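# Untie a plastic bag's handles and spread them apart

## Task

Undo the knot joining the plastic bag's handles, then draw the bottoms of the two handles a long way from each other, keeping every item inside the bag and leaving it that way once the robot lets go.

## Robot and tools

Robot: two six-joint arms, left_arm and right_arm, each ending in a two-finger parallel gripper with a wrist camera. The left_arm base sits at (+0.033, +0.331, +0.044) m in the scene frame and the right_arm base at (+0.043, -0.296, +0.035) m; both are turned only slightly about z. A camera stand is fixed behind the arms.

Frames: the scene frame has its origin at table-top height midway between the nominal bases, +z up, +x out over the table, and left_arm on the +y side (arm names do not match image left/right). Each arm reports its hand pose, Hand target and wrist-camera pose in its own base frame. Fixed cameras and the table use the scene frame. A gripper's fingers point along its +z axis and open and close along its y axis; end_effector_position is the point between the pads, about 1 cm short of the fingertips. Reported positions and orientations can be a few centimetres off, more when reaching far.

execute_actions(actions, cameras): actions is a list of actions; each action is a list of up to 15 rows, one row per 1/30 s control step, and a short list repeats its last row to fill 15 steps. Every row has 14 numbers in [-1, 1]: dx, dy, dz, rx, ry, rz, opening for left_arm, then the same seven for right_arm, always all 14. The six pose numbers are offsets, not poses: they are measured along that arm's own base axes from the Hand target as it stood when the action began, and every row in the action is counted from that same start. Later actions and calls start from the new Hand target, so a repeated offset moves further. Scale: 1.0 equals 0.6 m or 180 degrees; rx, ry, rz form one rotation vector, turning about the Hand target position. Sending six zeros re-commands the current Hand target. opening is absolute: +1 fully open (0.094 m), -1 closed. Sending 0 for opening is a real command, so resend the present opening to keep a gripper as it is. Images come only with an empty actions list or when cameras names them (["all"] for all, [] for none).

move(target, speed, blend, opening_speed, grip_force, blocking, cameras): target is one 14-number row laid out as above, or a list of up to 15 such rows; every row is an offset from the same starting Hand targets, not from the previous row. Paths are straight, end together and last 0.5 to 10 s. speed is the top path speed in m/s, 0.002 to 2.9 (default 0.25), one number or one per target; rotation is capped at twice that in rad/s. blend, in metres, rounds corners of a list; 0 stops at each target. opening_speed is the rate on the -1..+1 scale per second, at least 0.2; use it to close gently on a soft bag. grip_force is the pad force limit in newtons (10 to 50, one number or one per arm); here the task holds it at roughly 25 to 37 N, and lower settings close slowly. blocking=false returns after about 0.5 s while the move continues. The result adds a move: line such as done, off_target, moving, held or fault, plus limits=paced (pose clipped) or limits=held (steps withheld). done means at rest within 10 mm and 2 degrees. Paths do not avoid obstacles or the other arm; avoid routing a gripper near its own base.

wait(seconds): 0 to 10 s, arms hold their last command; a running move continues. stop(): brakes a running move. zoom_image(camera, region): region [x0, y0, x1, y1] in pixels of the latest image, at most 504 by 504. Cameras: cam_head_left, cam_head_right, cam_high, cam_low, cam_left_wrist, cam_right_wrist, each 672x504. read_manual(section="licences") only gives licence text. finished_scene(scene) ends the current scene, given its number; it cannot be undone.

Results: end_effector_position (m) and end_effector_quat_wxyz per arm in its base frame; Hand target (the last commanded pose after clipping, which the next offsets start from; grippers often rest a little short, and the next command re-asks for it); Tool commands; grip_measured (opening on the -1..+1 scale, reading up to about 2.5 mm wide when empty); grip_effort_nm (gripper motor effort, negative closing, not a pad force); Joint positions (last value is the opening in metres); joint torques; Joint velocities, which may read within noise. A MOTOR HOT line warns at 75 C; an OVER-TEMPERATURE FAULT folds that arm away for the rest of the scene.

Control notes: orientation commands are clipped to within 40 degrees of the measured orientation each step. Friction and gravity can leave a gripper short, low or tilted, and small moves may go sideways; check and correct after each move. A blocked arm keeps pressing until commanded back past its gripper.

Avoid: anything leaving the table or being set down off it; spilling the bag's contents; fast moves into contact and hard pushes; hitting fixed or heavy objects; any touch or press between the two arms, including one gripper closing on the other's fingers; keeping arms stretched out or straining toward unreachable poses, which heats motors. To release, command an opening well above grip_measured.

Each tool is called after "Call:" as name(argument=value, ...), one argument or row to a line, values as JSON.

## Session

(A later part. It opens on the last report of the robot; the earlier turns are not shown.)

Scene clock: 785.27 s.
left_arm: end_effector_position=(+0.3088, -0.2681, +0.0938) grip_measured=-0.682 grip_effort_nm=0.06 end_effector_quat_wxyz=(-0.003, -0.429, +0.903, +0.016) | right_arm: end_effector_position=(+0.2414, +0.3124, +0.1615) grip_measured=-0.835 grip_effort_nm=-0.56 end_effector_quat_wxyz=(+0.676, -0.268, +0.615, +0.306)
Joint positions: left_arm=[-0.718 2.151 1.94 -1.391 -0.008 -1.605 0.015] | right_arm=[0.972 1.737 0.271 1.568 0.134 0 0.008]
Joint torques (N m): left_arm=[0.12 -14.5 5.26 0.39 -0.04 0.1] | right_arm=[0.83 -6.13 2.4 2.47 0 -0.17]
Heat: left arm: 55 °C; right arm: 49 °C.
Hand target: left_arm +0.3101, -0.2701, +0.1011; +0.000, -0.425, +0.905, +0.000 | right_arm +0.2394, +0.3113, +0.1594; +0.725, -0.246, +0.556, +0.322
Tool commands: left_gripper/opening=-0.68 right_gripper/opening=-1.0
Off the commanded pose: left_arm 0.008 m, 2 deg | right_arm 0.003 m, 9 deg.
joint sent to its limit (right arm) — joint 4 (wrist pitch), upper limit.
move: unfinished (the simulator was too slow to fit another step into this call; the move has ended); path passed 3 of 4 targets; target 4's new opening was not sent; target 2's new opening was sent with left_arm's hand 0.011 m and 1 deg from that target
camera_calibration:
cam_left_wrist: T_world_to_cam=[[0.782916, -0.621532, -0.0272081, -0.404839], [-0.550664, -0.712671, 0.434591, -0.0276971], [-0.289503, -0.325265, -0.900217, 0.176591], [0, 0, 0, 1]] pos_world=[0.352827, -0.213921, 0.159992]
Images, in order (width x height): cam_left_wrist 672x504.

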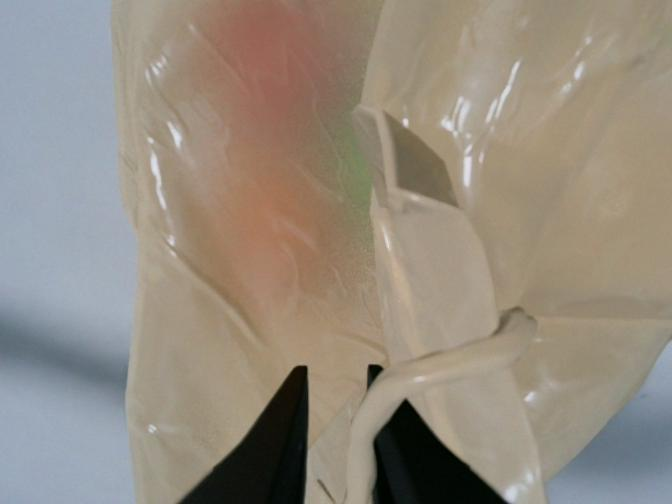

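Call:
move(
  target=[
    [0,0,0.004,0,0,0,-1,0,0,0,0,0,0,-1],
    [0,0,0.004,0,0,0,-1,0,0,0,0,0,0,-0.5],
    [0.12,0.15,0.03,0,0,0,-1,0,0,0,0,0,0,-0.5],
  ],
  speed=0.15,
  cameras=["cam_left_wrist","cam_right_wrist","cam_head_right"],
)

Scene clock: 792.33 s.
left_arm: end_effector_position=(+0.3785, -0.1767, +0.1131) grip_measured=-0.927 grip_effort_nm=-0.60 end_effector_quat_wxyz=(-0.003, -0.430, +0.903, +0.008) | right_arm: end_effector_position=(+0.2415, +0.3124, +0.1615) grip_measured=-0.502 grip_effort_nm=0.11 end_effector_quat_wxyz=(+0.676, -0.268, +0.615, +0.306)
Joint positions: left_arm=[-0.44 2.182 2.067 -1.472 -0.006 -1.329 0.003] | right_arm=[0.972 1.737 0.271 1.568 0.135 0 0.023]
Joint torques (N m): left_arm=[-0.12 -11.95 8.69 0.2 -0.05 0.12] | right_arm=[0.87 -6.13 2.4 2.47 0.03 -0.16]
Heat: left arm: 55 °C; right arm: 49 °C.
Hand target: left_arm +0.3821, -0.1801, +0.1191; +0.000, -0.425, +0.905, +0.000 | right_arm +0.2394, +0.3113, +0.1594; +0.725, -0.246, +0.556, +0.322
Off the commanded pose: left_arm 0.008 m, 1 deg | right_arm 0.003 m, 9 deg.
joint sent to its limit (right arm) — joint 4 (wrist pitch), upper limit. The joint targets are off in orientation, not in position.
move: off_target (right_arm); target 2's new opening was sent with right_arm's hand 0.003 m and 9 deg from that target
camera_calibration:
cam_left_wrist: T_world_to_cam=[[0.785285, -0.61899, -0.0133538, -0.404072], [-0.550975, -0.70851, 0.440954, 0.0674427], [-0.282407, -0.338917, -0.89743, 0.238476], [0, 0, 0, 1]] pos_world=[0.421818, -0.121509, 0.17888]
cam_right_wrist: T_world_to_cam=[[0.740655, -0.671794, 0.0110859, 0.0297013], [-0.210139, -0.247288, -0.945881, 0.321224], [0.638178, 0.698242, -0.324325, -0.230991], [0, 0, 0, 1]] pos_world=[0.192916, 0.260675, 0.228594]
Images, in order (width x height): cam_head_right 672x504, cam_left_wrist 672x504, cam_right_wrist 672x504.

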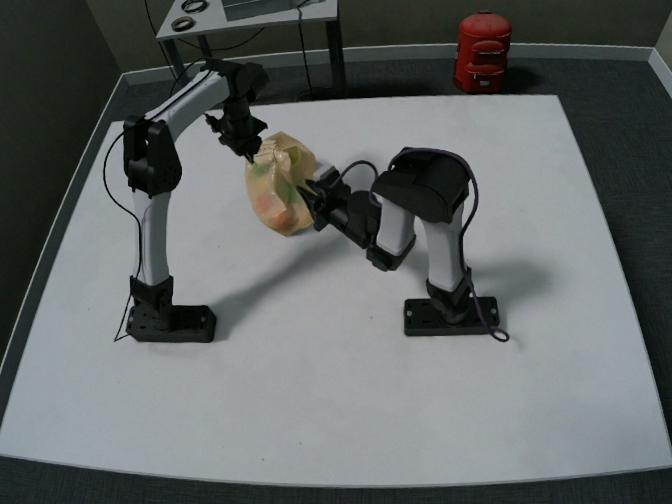

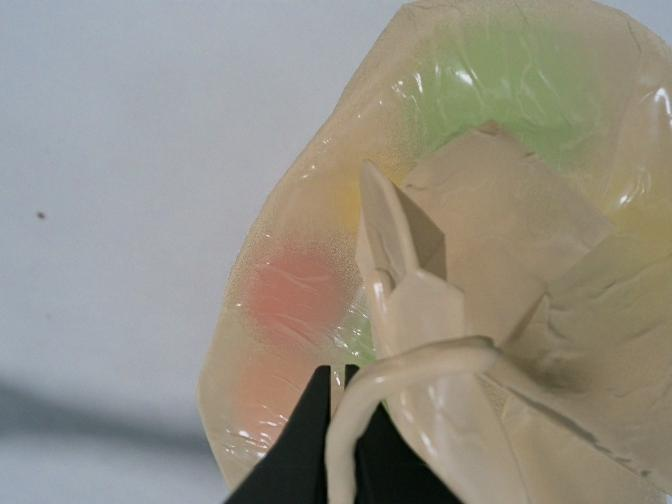

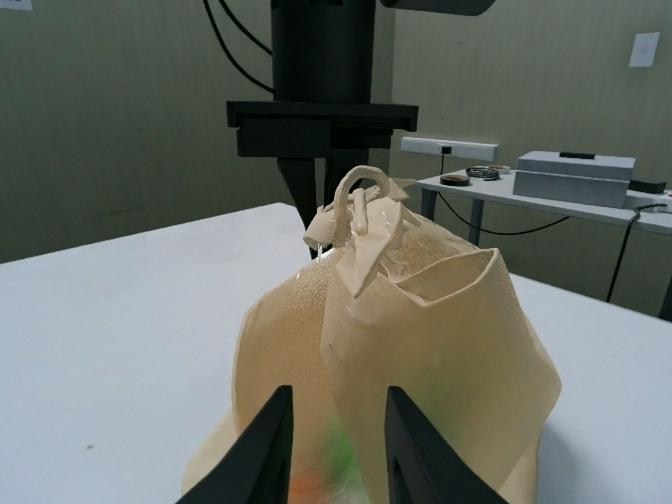

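Call:
zoom_image(
  camera="cam_right_wrist",
  region=[270, 140, 520, 340],
)

Call:
zoom_image(
  camera="cam_head_right",
  region=[220, 100, 340, 250],
)

Scaled by 2.016.

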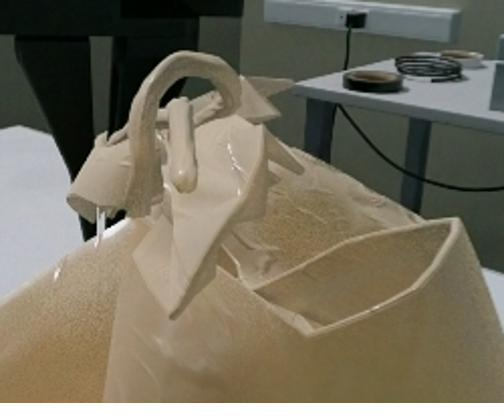

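Scaled by 3.360.

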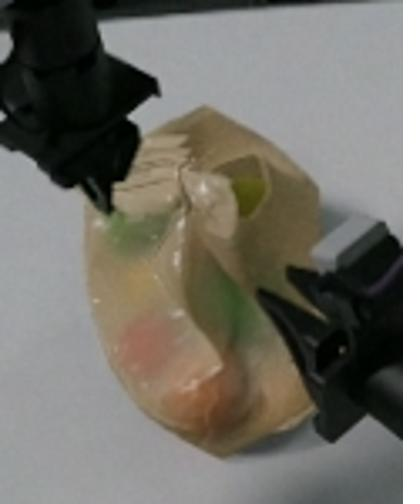

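Call:
move(
  target=[
    [0,0,0,0,0,0,-1,0,0.0,0.042,-0.061,0.056,0,-0.62],
    [0,0,0,0,0,0,-1,0.095,0.105,0.046,-0.061,0.056,0,-0.62],
  ],
  speed=0.15,
  cameras=["cam_right_wrist"],
)

Call:
zoom_image(
  camera="cam_right_wrist",
  region=[220, 180, 520, 430],
)

Scene clock: 821.27 s.
left_arm: end_effector_position=(+0.3784, -0.1767, +0.1131) grip_measured=-0.927 grip_effort_nm=-0.60 end_effector_quat_wxyz=(-0.003, -0.430, +0.903, +0.009) | right_arm: end_effector_position=(+0.2916, +0.3701, +0.1809) grip_measured=-0.618 grip_effort_nm=-0.11 end_effector_quat_wxyz=(+0.643, -0.288, +0.650, +0.284)
Joint positions: left_arm=[-0.44 2.182 2.067 -1.472 -0.006 -1.329 0.003] | right_arm=[0.945 1.719 0.62 1.087 0.113 0 0.018]
Joint torques (N m): left_arm=[-0.13 -11.93 8.7 0.2 -0.05 0.1] | right_arm=[-0.24 -8.05 6.83 2.29 -0.12 -0.02]
Heat: left arm: 58 °C; right arm: 50 °C.
Hand target: left_arm +0.3821, -0.1801, +0.1191; +0.000, -0.425, +0.905, +0.000 | right_arm +0.2963, +0.3744, +0.1871; +0.647, -0.286, +0.646, +0.288
Off the commanded pose: left_arm 0.008 m, 1 deg | right_arm 0.009 m, 1 deg.
move: done
camera_calibration:
cam_right_wrist: T_world_to_cam=[[0.73852, -0.673721, 0.0262375, 0.0297301], [-0.27094, -0.332184, -0.903463, 0.405859], [0.617397, 0.660117, -0.427863, -0.258067], [0, 0, 0, 1]] pos_world=[0.247337, 0.325204, 0.255482]
Images, in order (width x height): cam_right_wrist 672x504.

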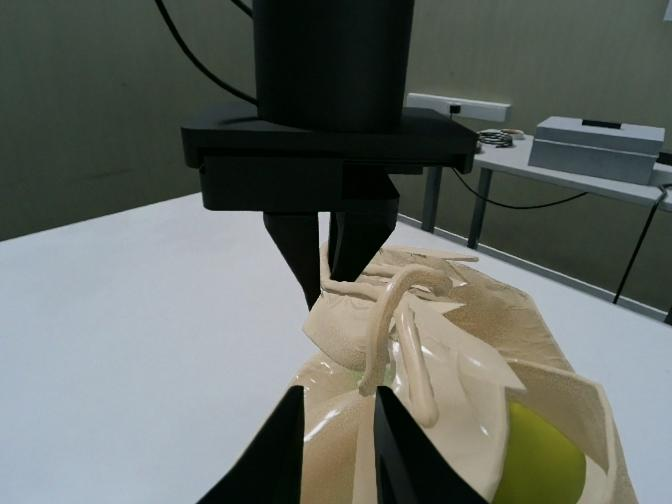

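Scaled by 1.680.

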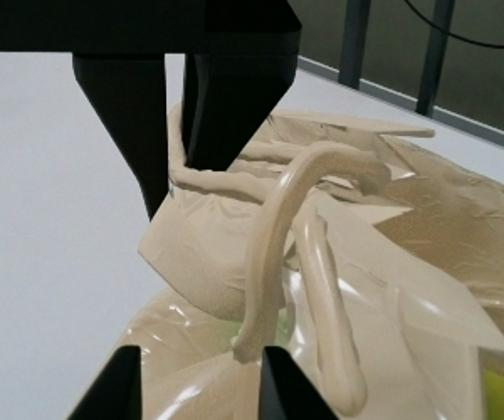

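Call:
move(
  target=[
    [0,0,0,0,0,0,-1,-0.005,-0.035,-0.005,0,0,0,-0.68],
    [0,0,0,0,0,0,-1,0.06,0.04,-0.007,0,0,0,-0.68],
    [0,0,0,0,0,0,-1,0.06,0.04,-0.007,0,0,0,-1],
    [0,0,0,0,0,0,-1,-0.06,-0.16,0.03,0,0,0,-1],
  ],
  speed=0.14,
  cameras=["cam_right_wrist","cam_left_wrist","cam_head_right"],
)

Call:
zoom_image(
  camera="cam_head_right",
  region=[220, 100, 370, 250],
)

Scene clock: 838.73 s.
left_arm: end_effector_position=(+0.3783, -0.1766, +0.1131) grip_measured=-0.927 grip_effort_nm=-0.60 end_effector_quat_wxyz=(-0.003, -0.430, +0.903, +0.009) | right_arm: end_effector_position=(+0.2620, +0.2817, +0.2031) grip_measured=-0.903 grip_effort_nm=-0.56 end_effector_quat_wxyz=(+0.645, -0.287, +0.648, +0.286)
Joint positions: left_arm=[-0.44 2.182 2.067 -1.473 -0.006 -1.328 0.003] | right_arm=[0.812 1.276 0.339 0.933 -0.021 0 0.005]
Joint torques (N m): left_arm=[-0.13 -11.93 8.7 0.2 -0.05 0.11] | right_arm=[-0.39 -6.68 4.49 2.32 -0.13 -0.03]
Heat: left arm: 58 °C; right arm: 48 °C.
Hand target: left_arm +0.3821, -0.1801, +0.1191; +0.000, -0.424, +0.905, +0.000 | right_arm +0.2603, +0.2784, +0.2050; +0.647, -0.286, +0.646, +0.288
Off the commanded pose: left_arm 0.008 m, 1 deg | right_arm 0.004 m, 0 deg.
move: done
camera_calibration:
cam_left_wrist: T_world_to_cam=[[0.78477, -0.619627, -0.0140905, -0.4038], [-0.551244, -0.708192, 0.441127, 0.0675647], [-0.283313, -0.338416, -0.897334, 0.238903], [0, 0, 0, 1]] pos_world=[0.421819, -0.121508, 0.178881]
cam_right_wrist: T_world_to_cam=[[0.738953, -0.673297, 0.0248689, -0.00854288], [-0.267426, -0.326983, -0.906402, 0.386771], [0.61841, 0.663139, -0.421682, -0.174302], [0, 0, 0, 1]] pos_world=[0.217536, 0.236302, 0.277283]
Images, in order (width x height): cam_head_right 672x504, cam_left_wrist 672x504, cam_right_wrist 672x504.

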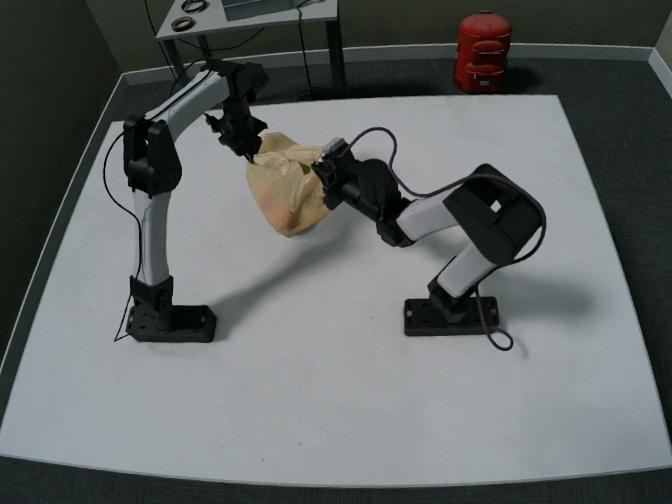

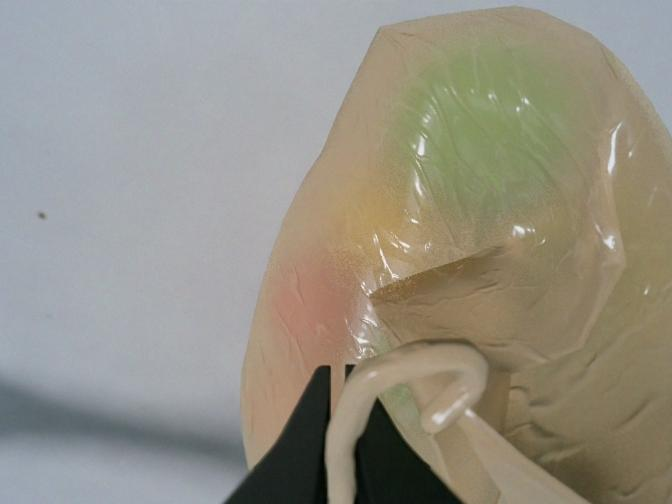

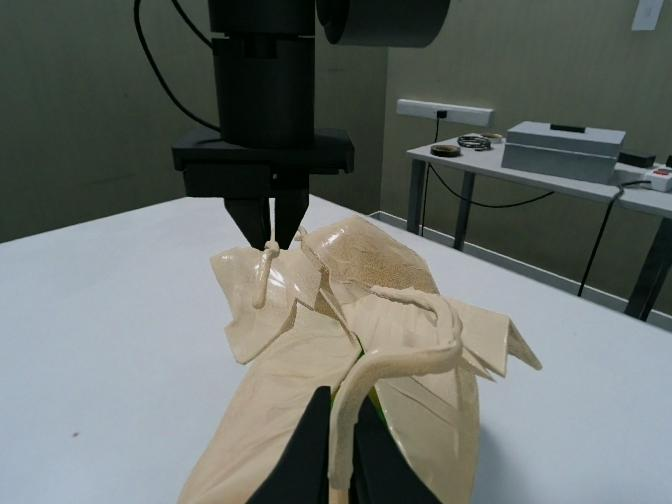

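Scaled by 3.360.

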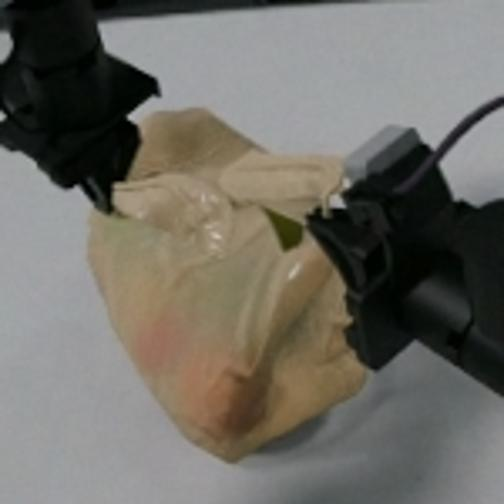

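Call:
move(
  target=[
    [0.0,0.08,-0.03,0,0,0,-1,0.02,-0.12,-0.06,0,0,0,-1],
    [0.0,0.1,-0.07,0,0,0,-1,0.03,-0.14,-0.14,0,0,0,-1],
  ],
  speed=0.1,
  blend=[0.02,0],
  cameras=["all"],
)

Call:
zoom_image(
  camera="cam_head_right",
  region=[220, 100, 370, 250],
)

Scene clock: 849.07 s.
left_arm: end_effector_position=(+0.3678, -0.1524, +0.0655) grip_measured=-0.927 grip_effort_nm=-0.60 end_effector_quat_wxyz=(-0.047, -0.406, +0.913, -0.017) | right_arm: end_effector_position=(+0.2744, +0.2057, +0.1240) grip_measured=-0.903 grip_effort_nm=-0.56 end_effector_quat_wxyz=(+0.630, -0.303, +0.647, +0.304)
Joint positions: left_arm=[-0.354 2.12 1.776 -1.27 0.089 -1.188 0.003] | right_arm=[0.407 1.685 0.094 1.567 -0.48 0 0.005]
Joint torques (N m): left_arm=[4.01 -15.56 5.24 0.37 -1.13 0] | right_arm=[-1.89 -5.07 0.99 2.44 0.3 -0.15]
Heat: left arm: 59 °C; right arm: 48 °C.
Hand target: left_arm +0.3820, -0.1202, +0.0770; +0.000, -0.425, +0.905, +0.000 | right_arm +0.2783, +0.1944, +0.1208; +0.647, -0.285, +0.646, +0.288
Off the commanded pose: left_arm 0.037 m, 6 deg | right_arm 0.012 m, 3 deg.
joint sent to its limit (right arm) — joint 4 (wrist pitch), upper limit. The joint targets still meet the commanded pose.
move: off_target (left_arm, right_arm)
camera_calibration:
cam_left_wrist: T_world_to_cam=[[0.751458, -0.659766, -0.00442439, -0.375655], [-0.557867, -0.63895, 0.529649, 0.107212], [-0.352271, -0.395541, -0.848206, 0.214903], [0, 0, 0, 1]] pos_world=[0.417803, -0.0943381, 0.123835]
cam_right_wrist: T_world_to_cam=[[0.774427, -0.632518, 0.0135705, -0.083474], [-0.267354, -0.346625, -0.899096, 0.296661], [0.573398, 0.692655, -0.437542, -0.156719], [0, 0, 0, 1]] pos_world=[0.23382, 0.158584, 0.199288]

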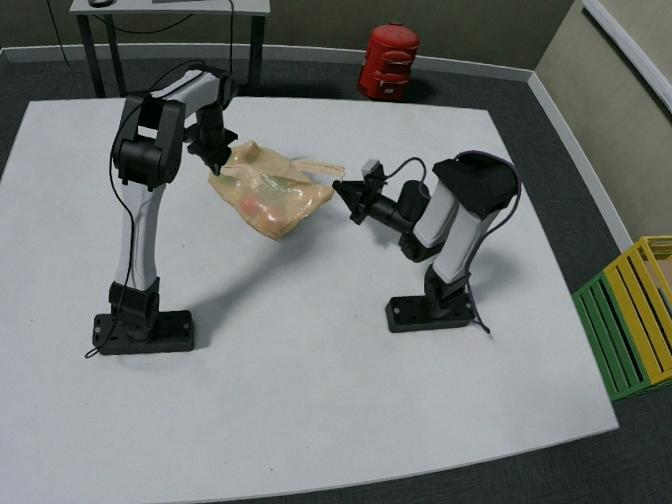

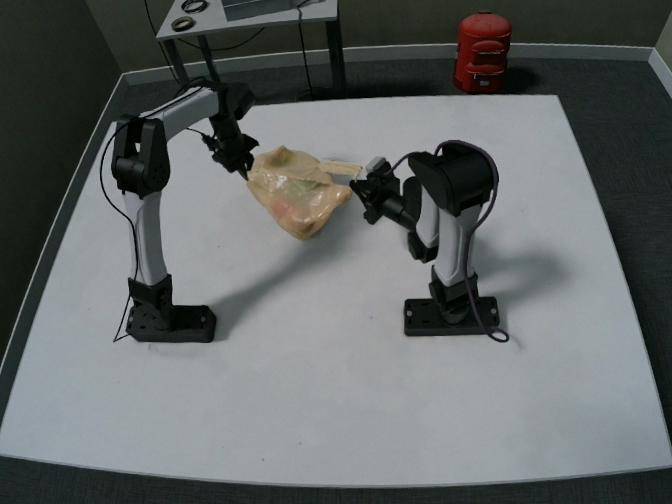

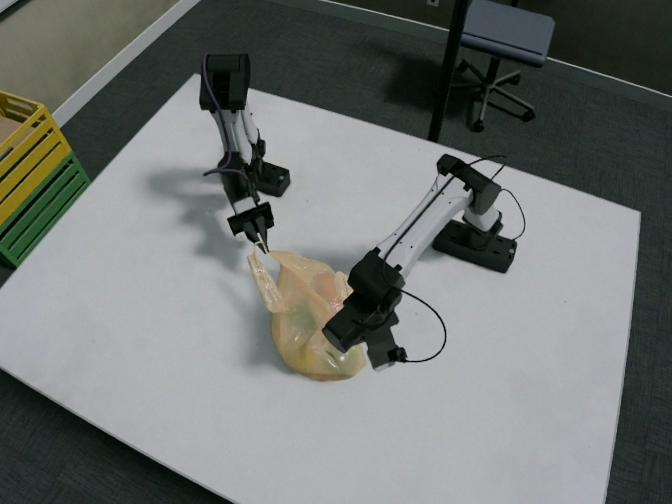

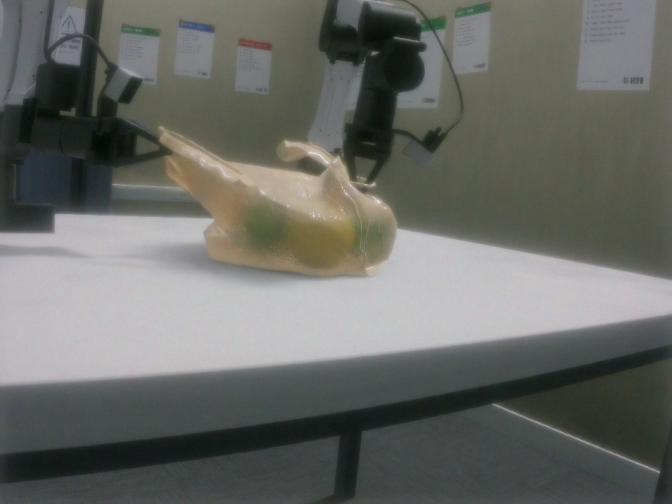

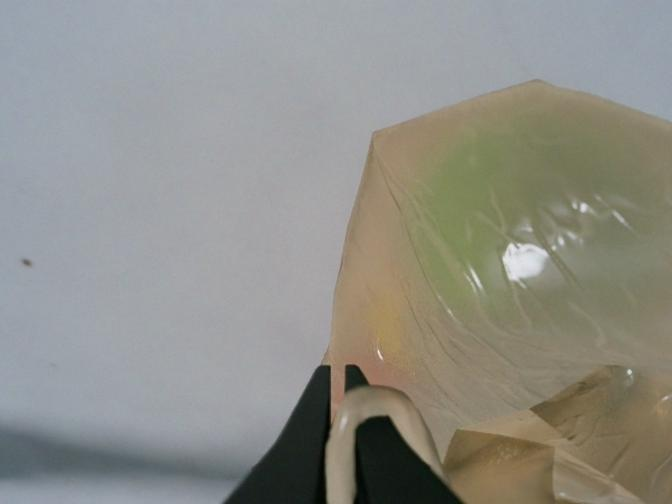

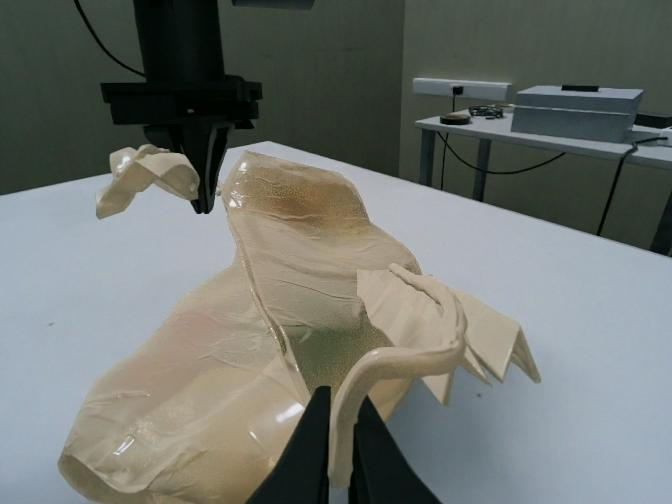

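Scaled by 3.360.

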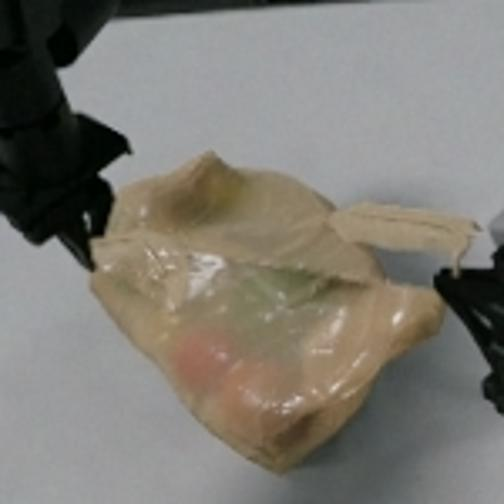

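Call:
move(
  target=[
    [-0.015,-0.055,-0.06,0,0,0,-1,0.01,0.015,-0.1,0,0,0,-1],
    [-0.015,-0.055,-0.06,0,0,0,-0.6,0.01,0.015,-0.1,0,0,0,-0.6],
    [-0.015,-0.055,-0.06,0,0,0,-0.4,0.01,0.015,-0.1,0,0,0,-0.4],
  ],
  speed=0.12,
  opening_speed=0.6,
  cameras=["cam_head_right"],
)

Call:
move(
  target=[
    [0,0,0.12,0,0,0,-0.4,-0.12,-0.14,0.03,0,0,0,-0.4],
    [-0.08,0.1,0.2,0,0,0,-0.4,-0.12,-0.17,0.15,0,0,0,-0.4],
  ],
  speed=0.12,
  cameras=["cam_head_left","cam_head_right","cam_high","cam_right_wrist"],
)

Call:
zoom_image(
  camera="cam_head_right",
  region=[200, 100, 400, 260],
)

Scene clock: 860.63 s.
left_arm: end_effector_position=(+0.3710, -0.1558, +0.0409) grip_measured=-0.402 grip_effort_nm=0.06 end_effector_quat_wxyz=(-0.008, -0.418, +0.908, -0.001) | right_arm: end_effector_position=(+0.2814, +0.2057, +0.0642) grip_measured=-0.402 grip_effort_nm=0.11 end_effector_quat_wxyz=(+0.578, -0.320, +0.697, +0.278)
Joint positions: left_arm=[-0.392 2.119 1.68 -1.141 0.012 -1.254 0.028] | right_arm=[0.405 1.915 0.127 1.588 -0.466 -0.073 0.028]
Joint torques (N m): left_arm=[0.21 -12.52 5.22 0.48 -0.25 -0.14] | right_arm=[-0.27 -5.67 1.83 2.25 0 -0.18]
Heat: left arm: 63 °C; right arm: 48 °C.
Hand target: left_arm +0.3730, -0.1532, +0.0411; +0.000, -0.424, +0.905, +0.000 | right_arm +0.2844, +0.2034, +0.0609; +0.647, -0.285, +0.646, +0.288
Off the commanded pose: left_arm 0.003 m, 1 deg | right_arm 0.005 m, 11 deg.
joint read past its limit (right arm) — joint 4 (wrist pitch), upper limit.
joint sent to its limit (right arm) — joint 4 (wrist pitch), upper limit. The joint targets are off in orientation, not in position.
move: off_target (right_arm); target 2's new opening was sent with right_arm's hand 0.007 m and 11 deg from that target; target 3's new opening was sent with right_arm's hand 0.005 m and 11 deg from that target
Images, in order (width x height): cam_head_right 672x504.

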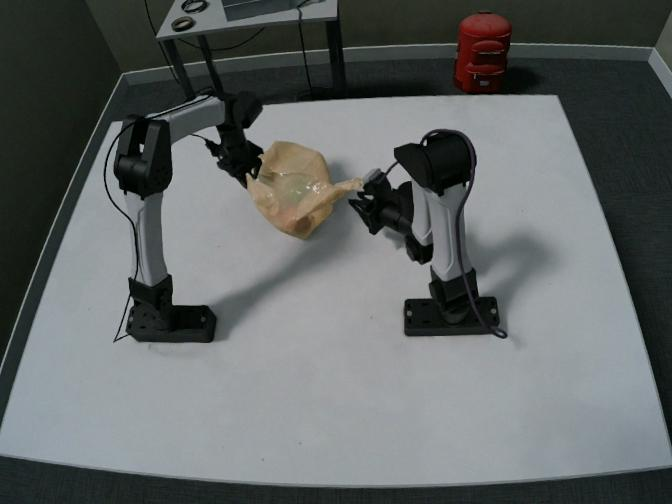

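Scene clock: 866.40 s.
left_arm: end_effector_position=(+0.3293, -0.0984, +0.1532) grip_measured=-0.402 grip_effort_nm=0.06 end_effector_quat_wxyz=(-0.008, -0.427, +0.904, +0.000) | right_arm: end_effector_position=(+0.2125, +0.1012, +0.1544) grip_measured=-0.402 grip_effort_nm=0.11 end_effector_quat_wxyz=(+0.624, -0.309, +0.661, +0.279)
Joint positions: left_arm=[-0.285 1.867 1.767 -1.483 0.01 -1.167 0.028] | right_arm=[-0.296 0.463 0.008 0.295 -1.148 -0.164 0.028]
Joint torques (N m): left_arm=[0.46 -12.53 5.27 0.23 -0.24 0.11] | right_arm=[0.72 0.25 5.52 1.85 -0.04 0.11]
Heat: left arm: 64 °C; right arm: 47 °C.
Hand target: left_arm +0.3251, -0.0931, +0.1611; +0.000, -0.425, +0.905, +0.000 | right_arm +0.2123, +0.1014, +0.1510; +0.647, -0.285, +0.646, +0.288
Off the commanded pose: left_arm 0.010 m, 1 deg | right_arm 0.003 m, 4 deg.
joint sent to its limit (right arm) — joint 3 (elbow), lower limit, where the elbow is as bent as it goes. The joint targets are off in orientation, not in position.
move: off_target (right_arm)
camera_calibration:
cam_right_wrist: T_world_to_cam=[[0.75608, -0.653101, 0.04245, -0.100646], [-0.283183, -0.38493, -0.878428, 0.275247], [0.590043, 0.652141, -0.475985, -0.0289663], [0, 0, 0, 1]] pos_world=[0.171133, 0.0591088, 0.23227]
Images, in order (width x height): cam_head_left 672x504, cam_head_right 672x504, cam_high 672x504, cam_right_wrist 672x504.

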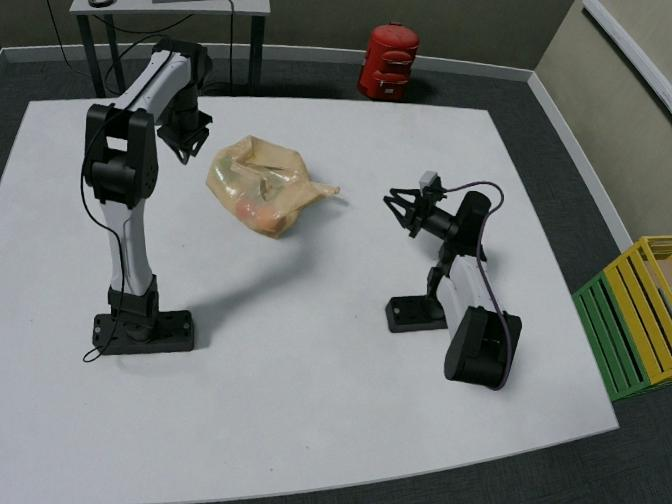

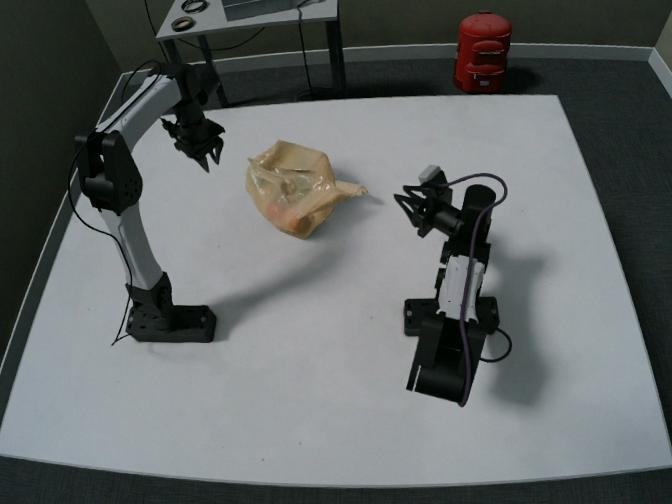

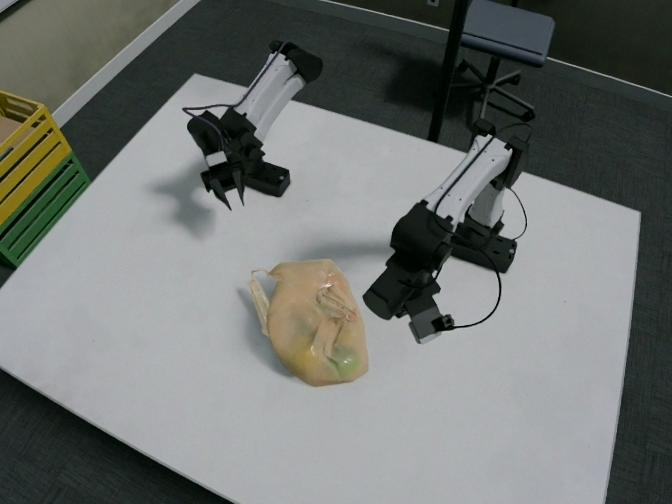

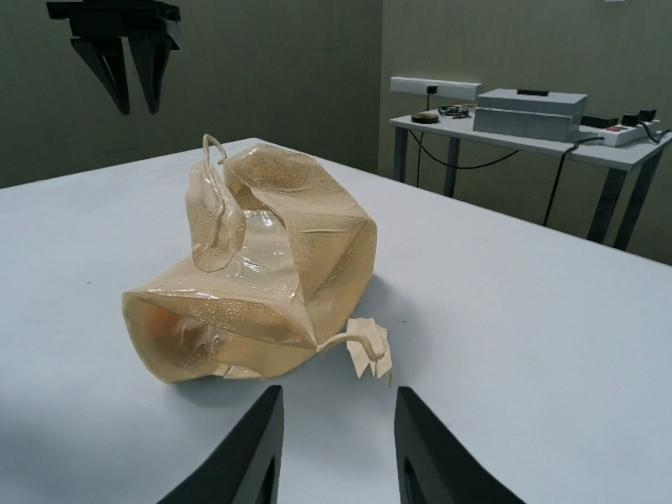

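Scaled by 2.520.

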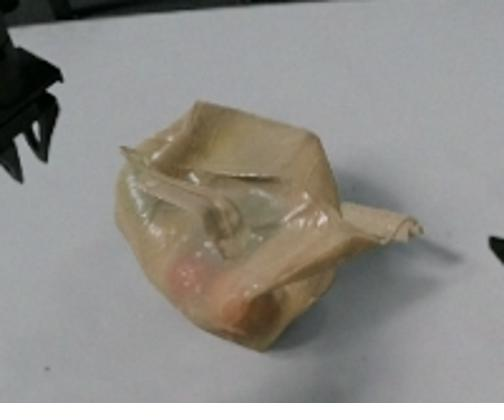

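Call:
finished_scene(
  scene=1,
)

The scene is finished: the task was done.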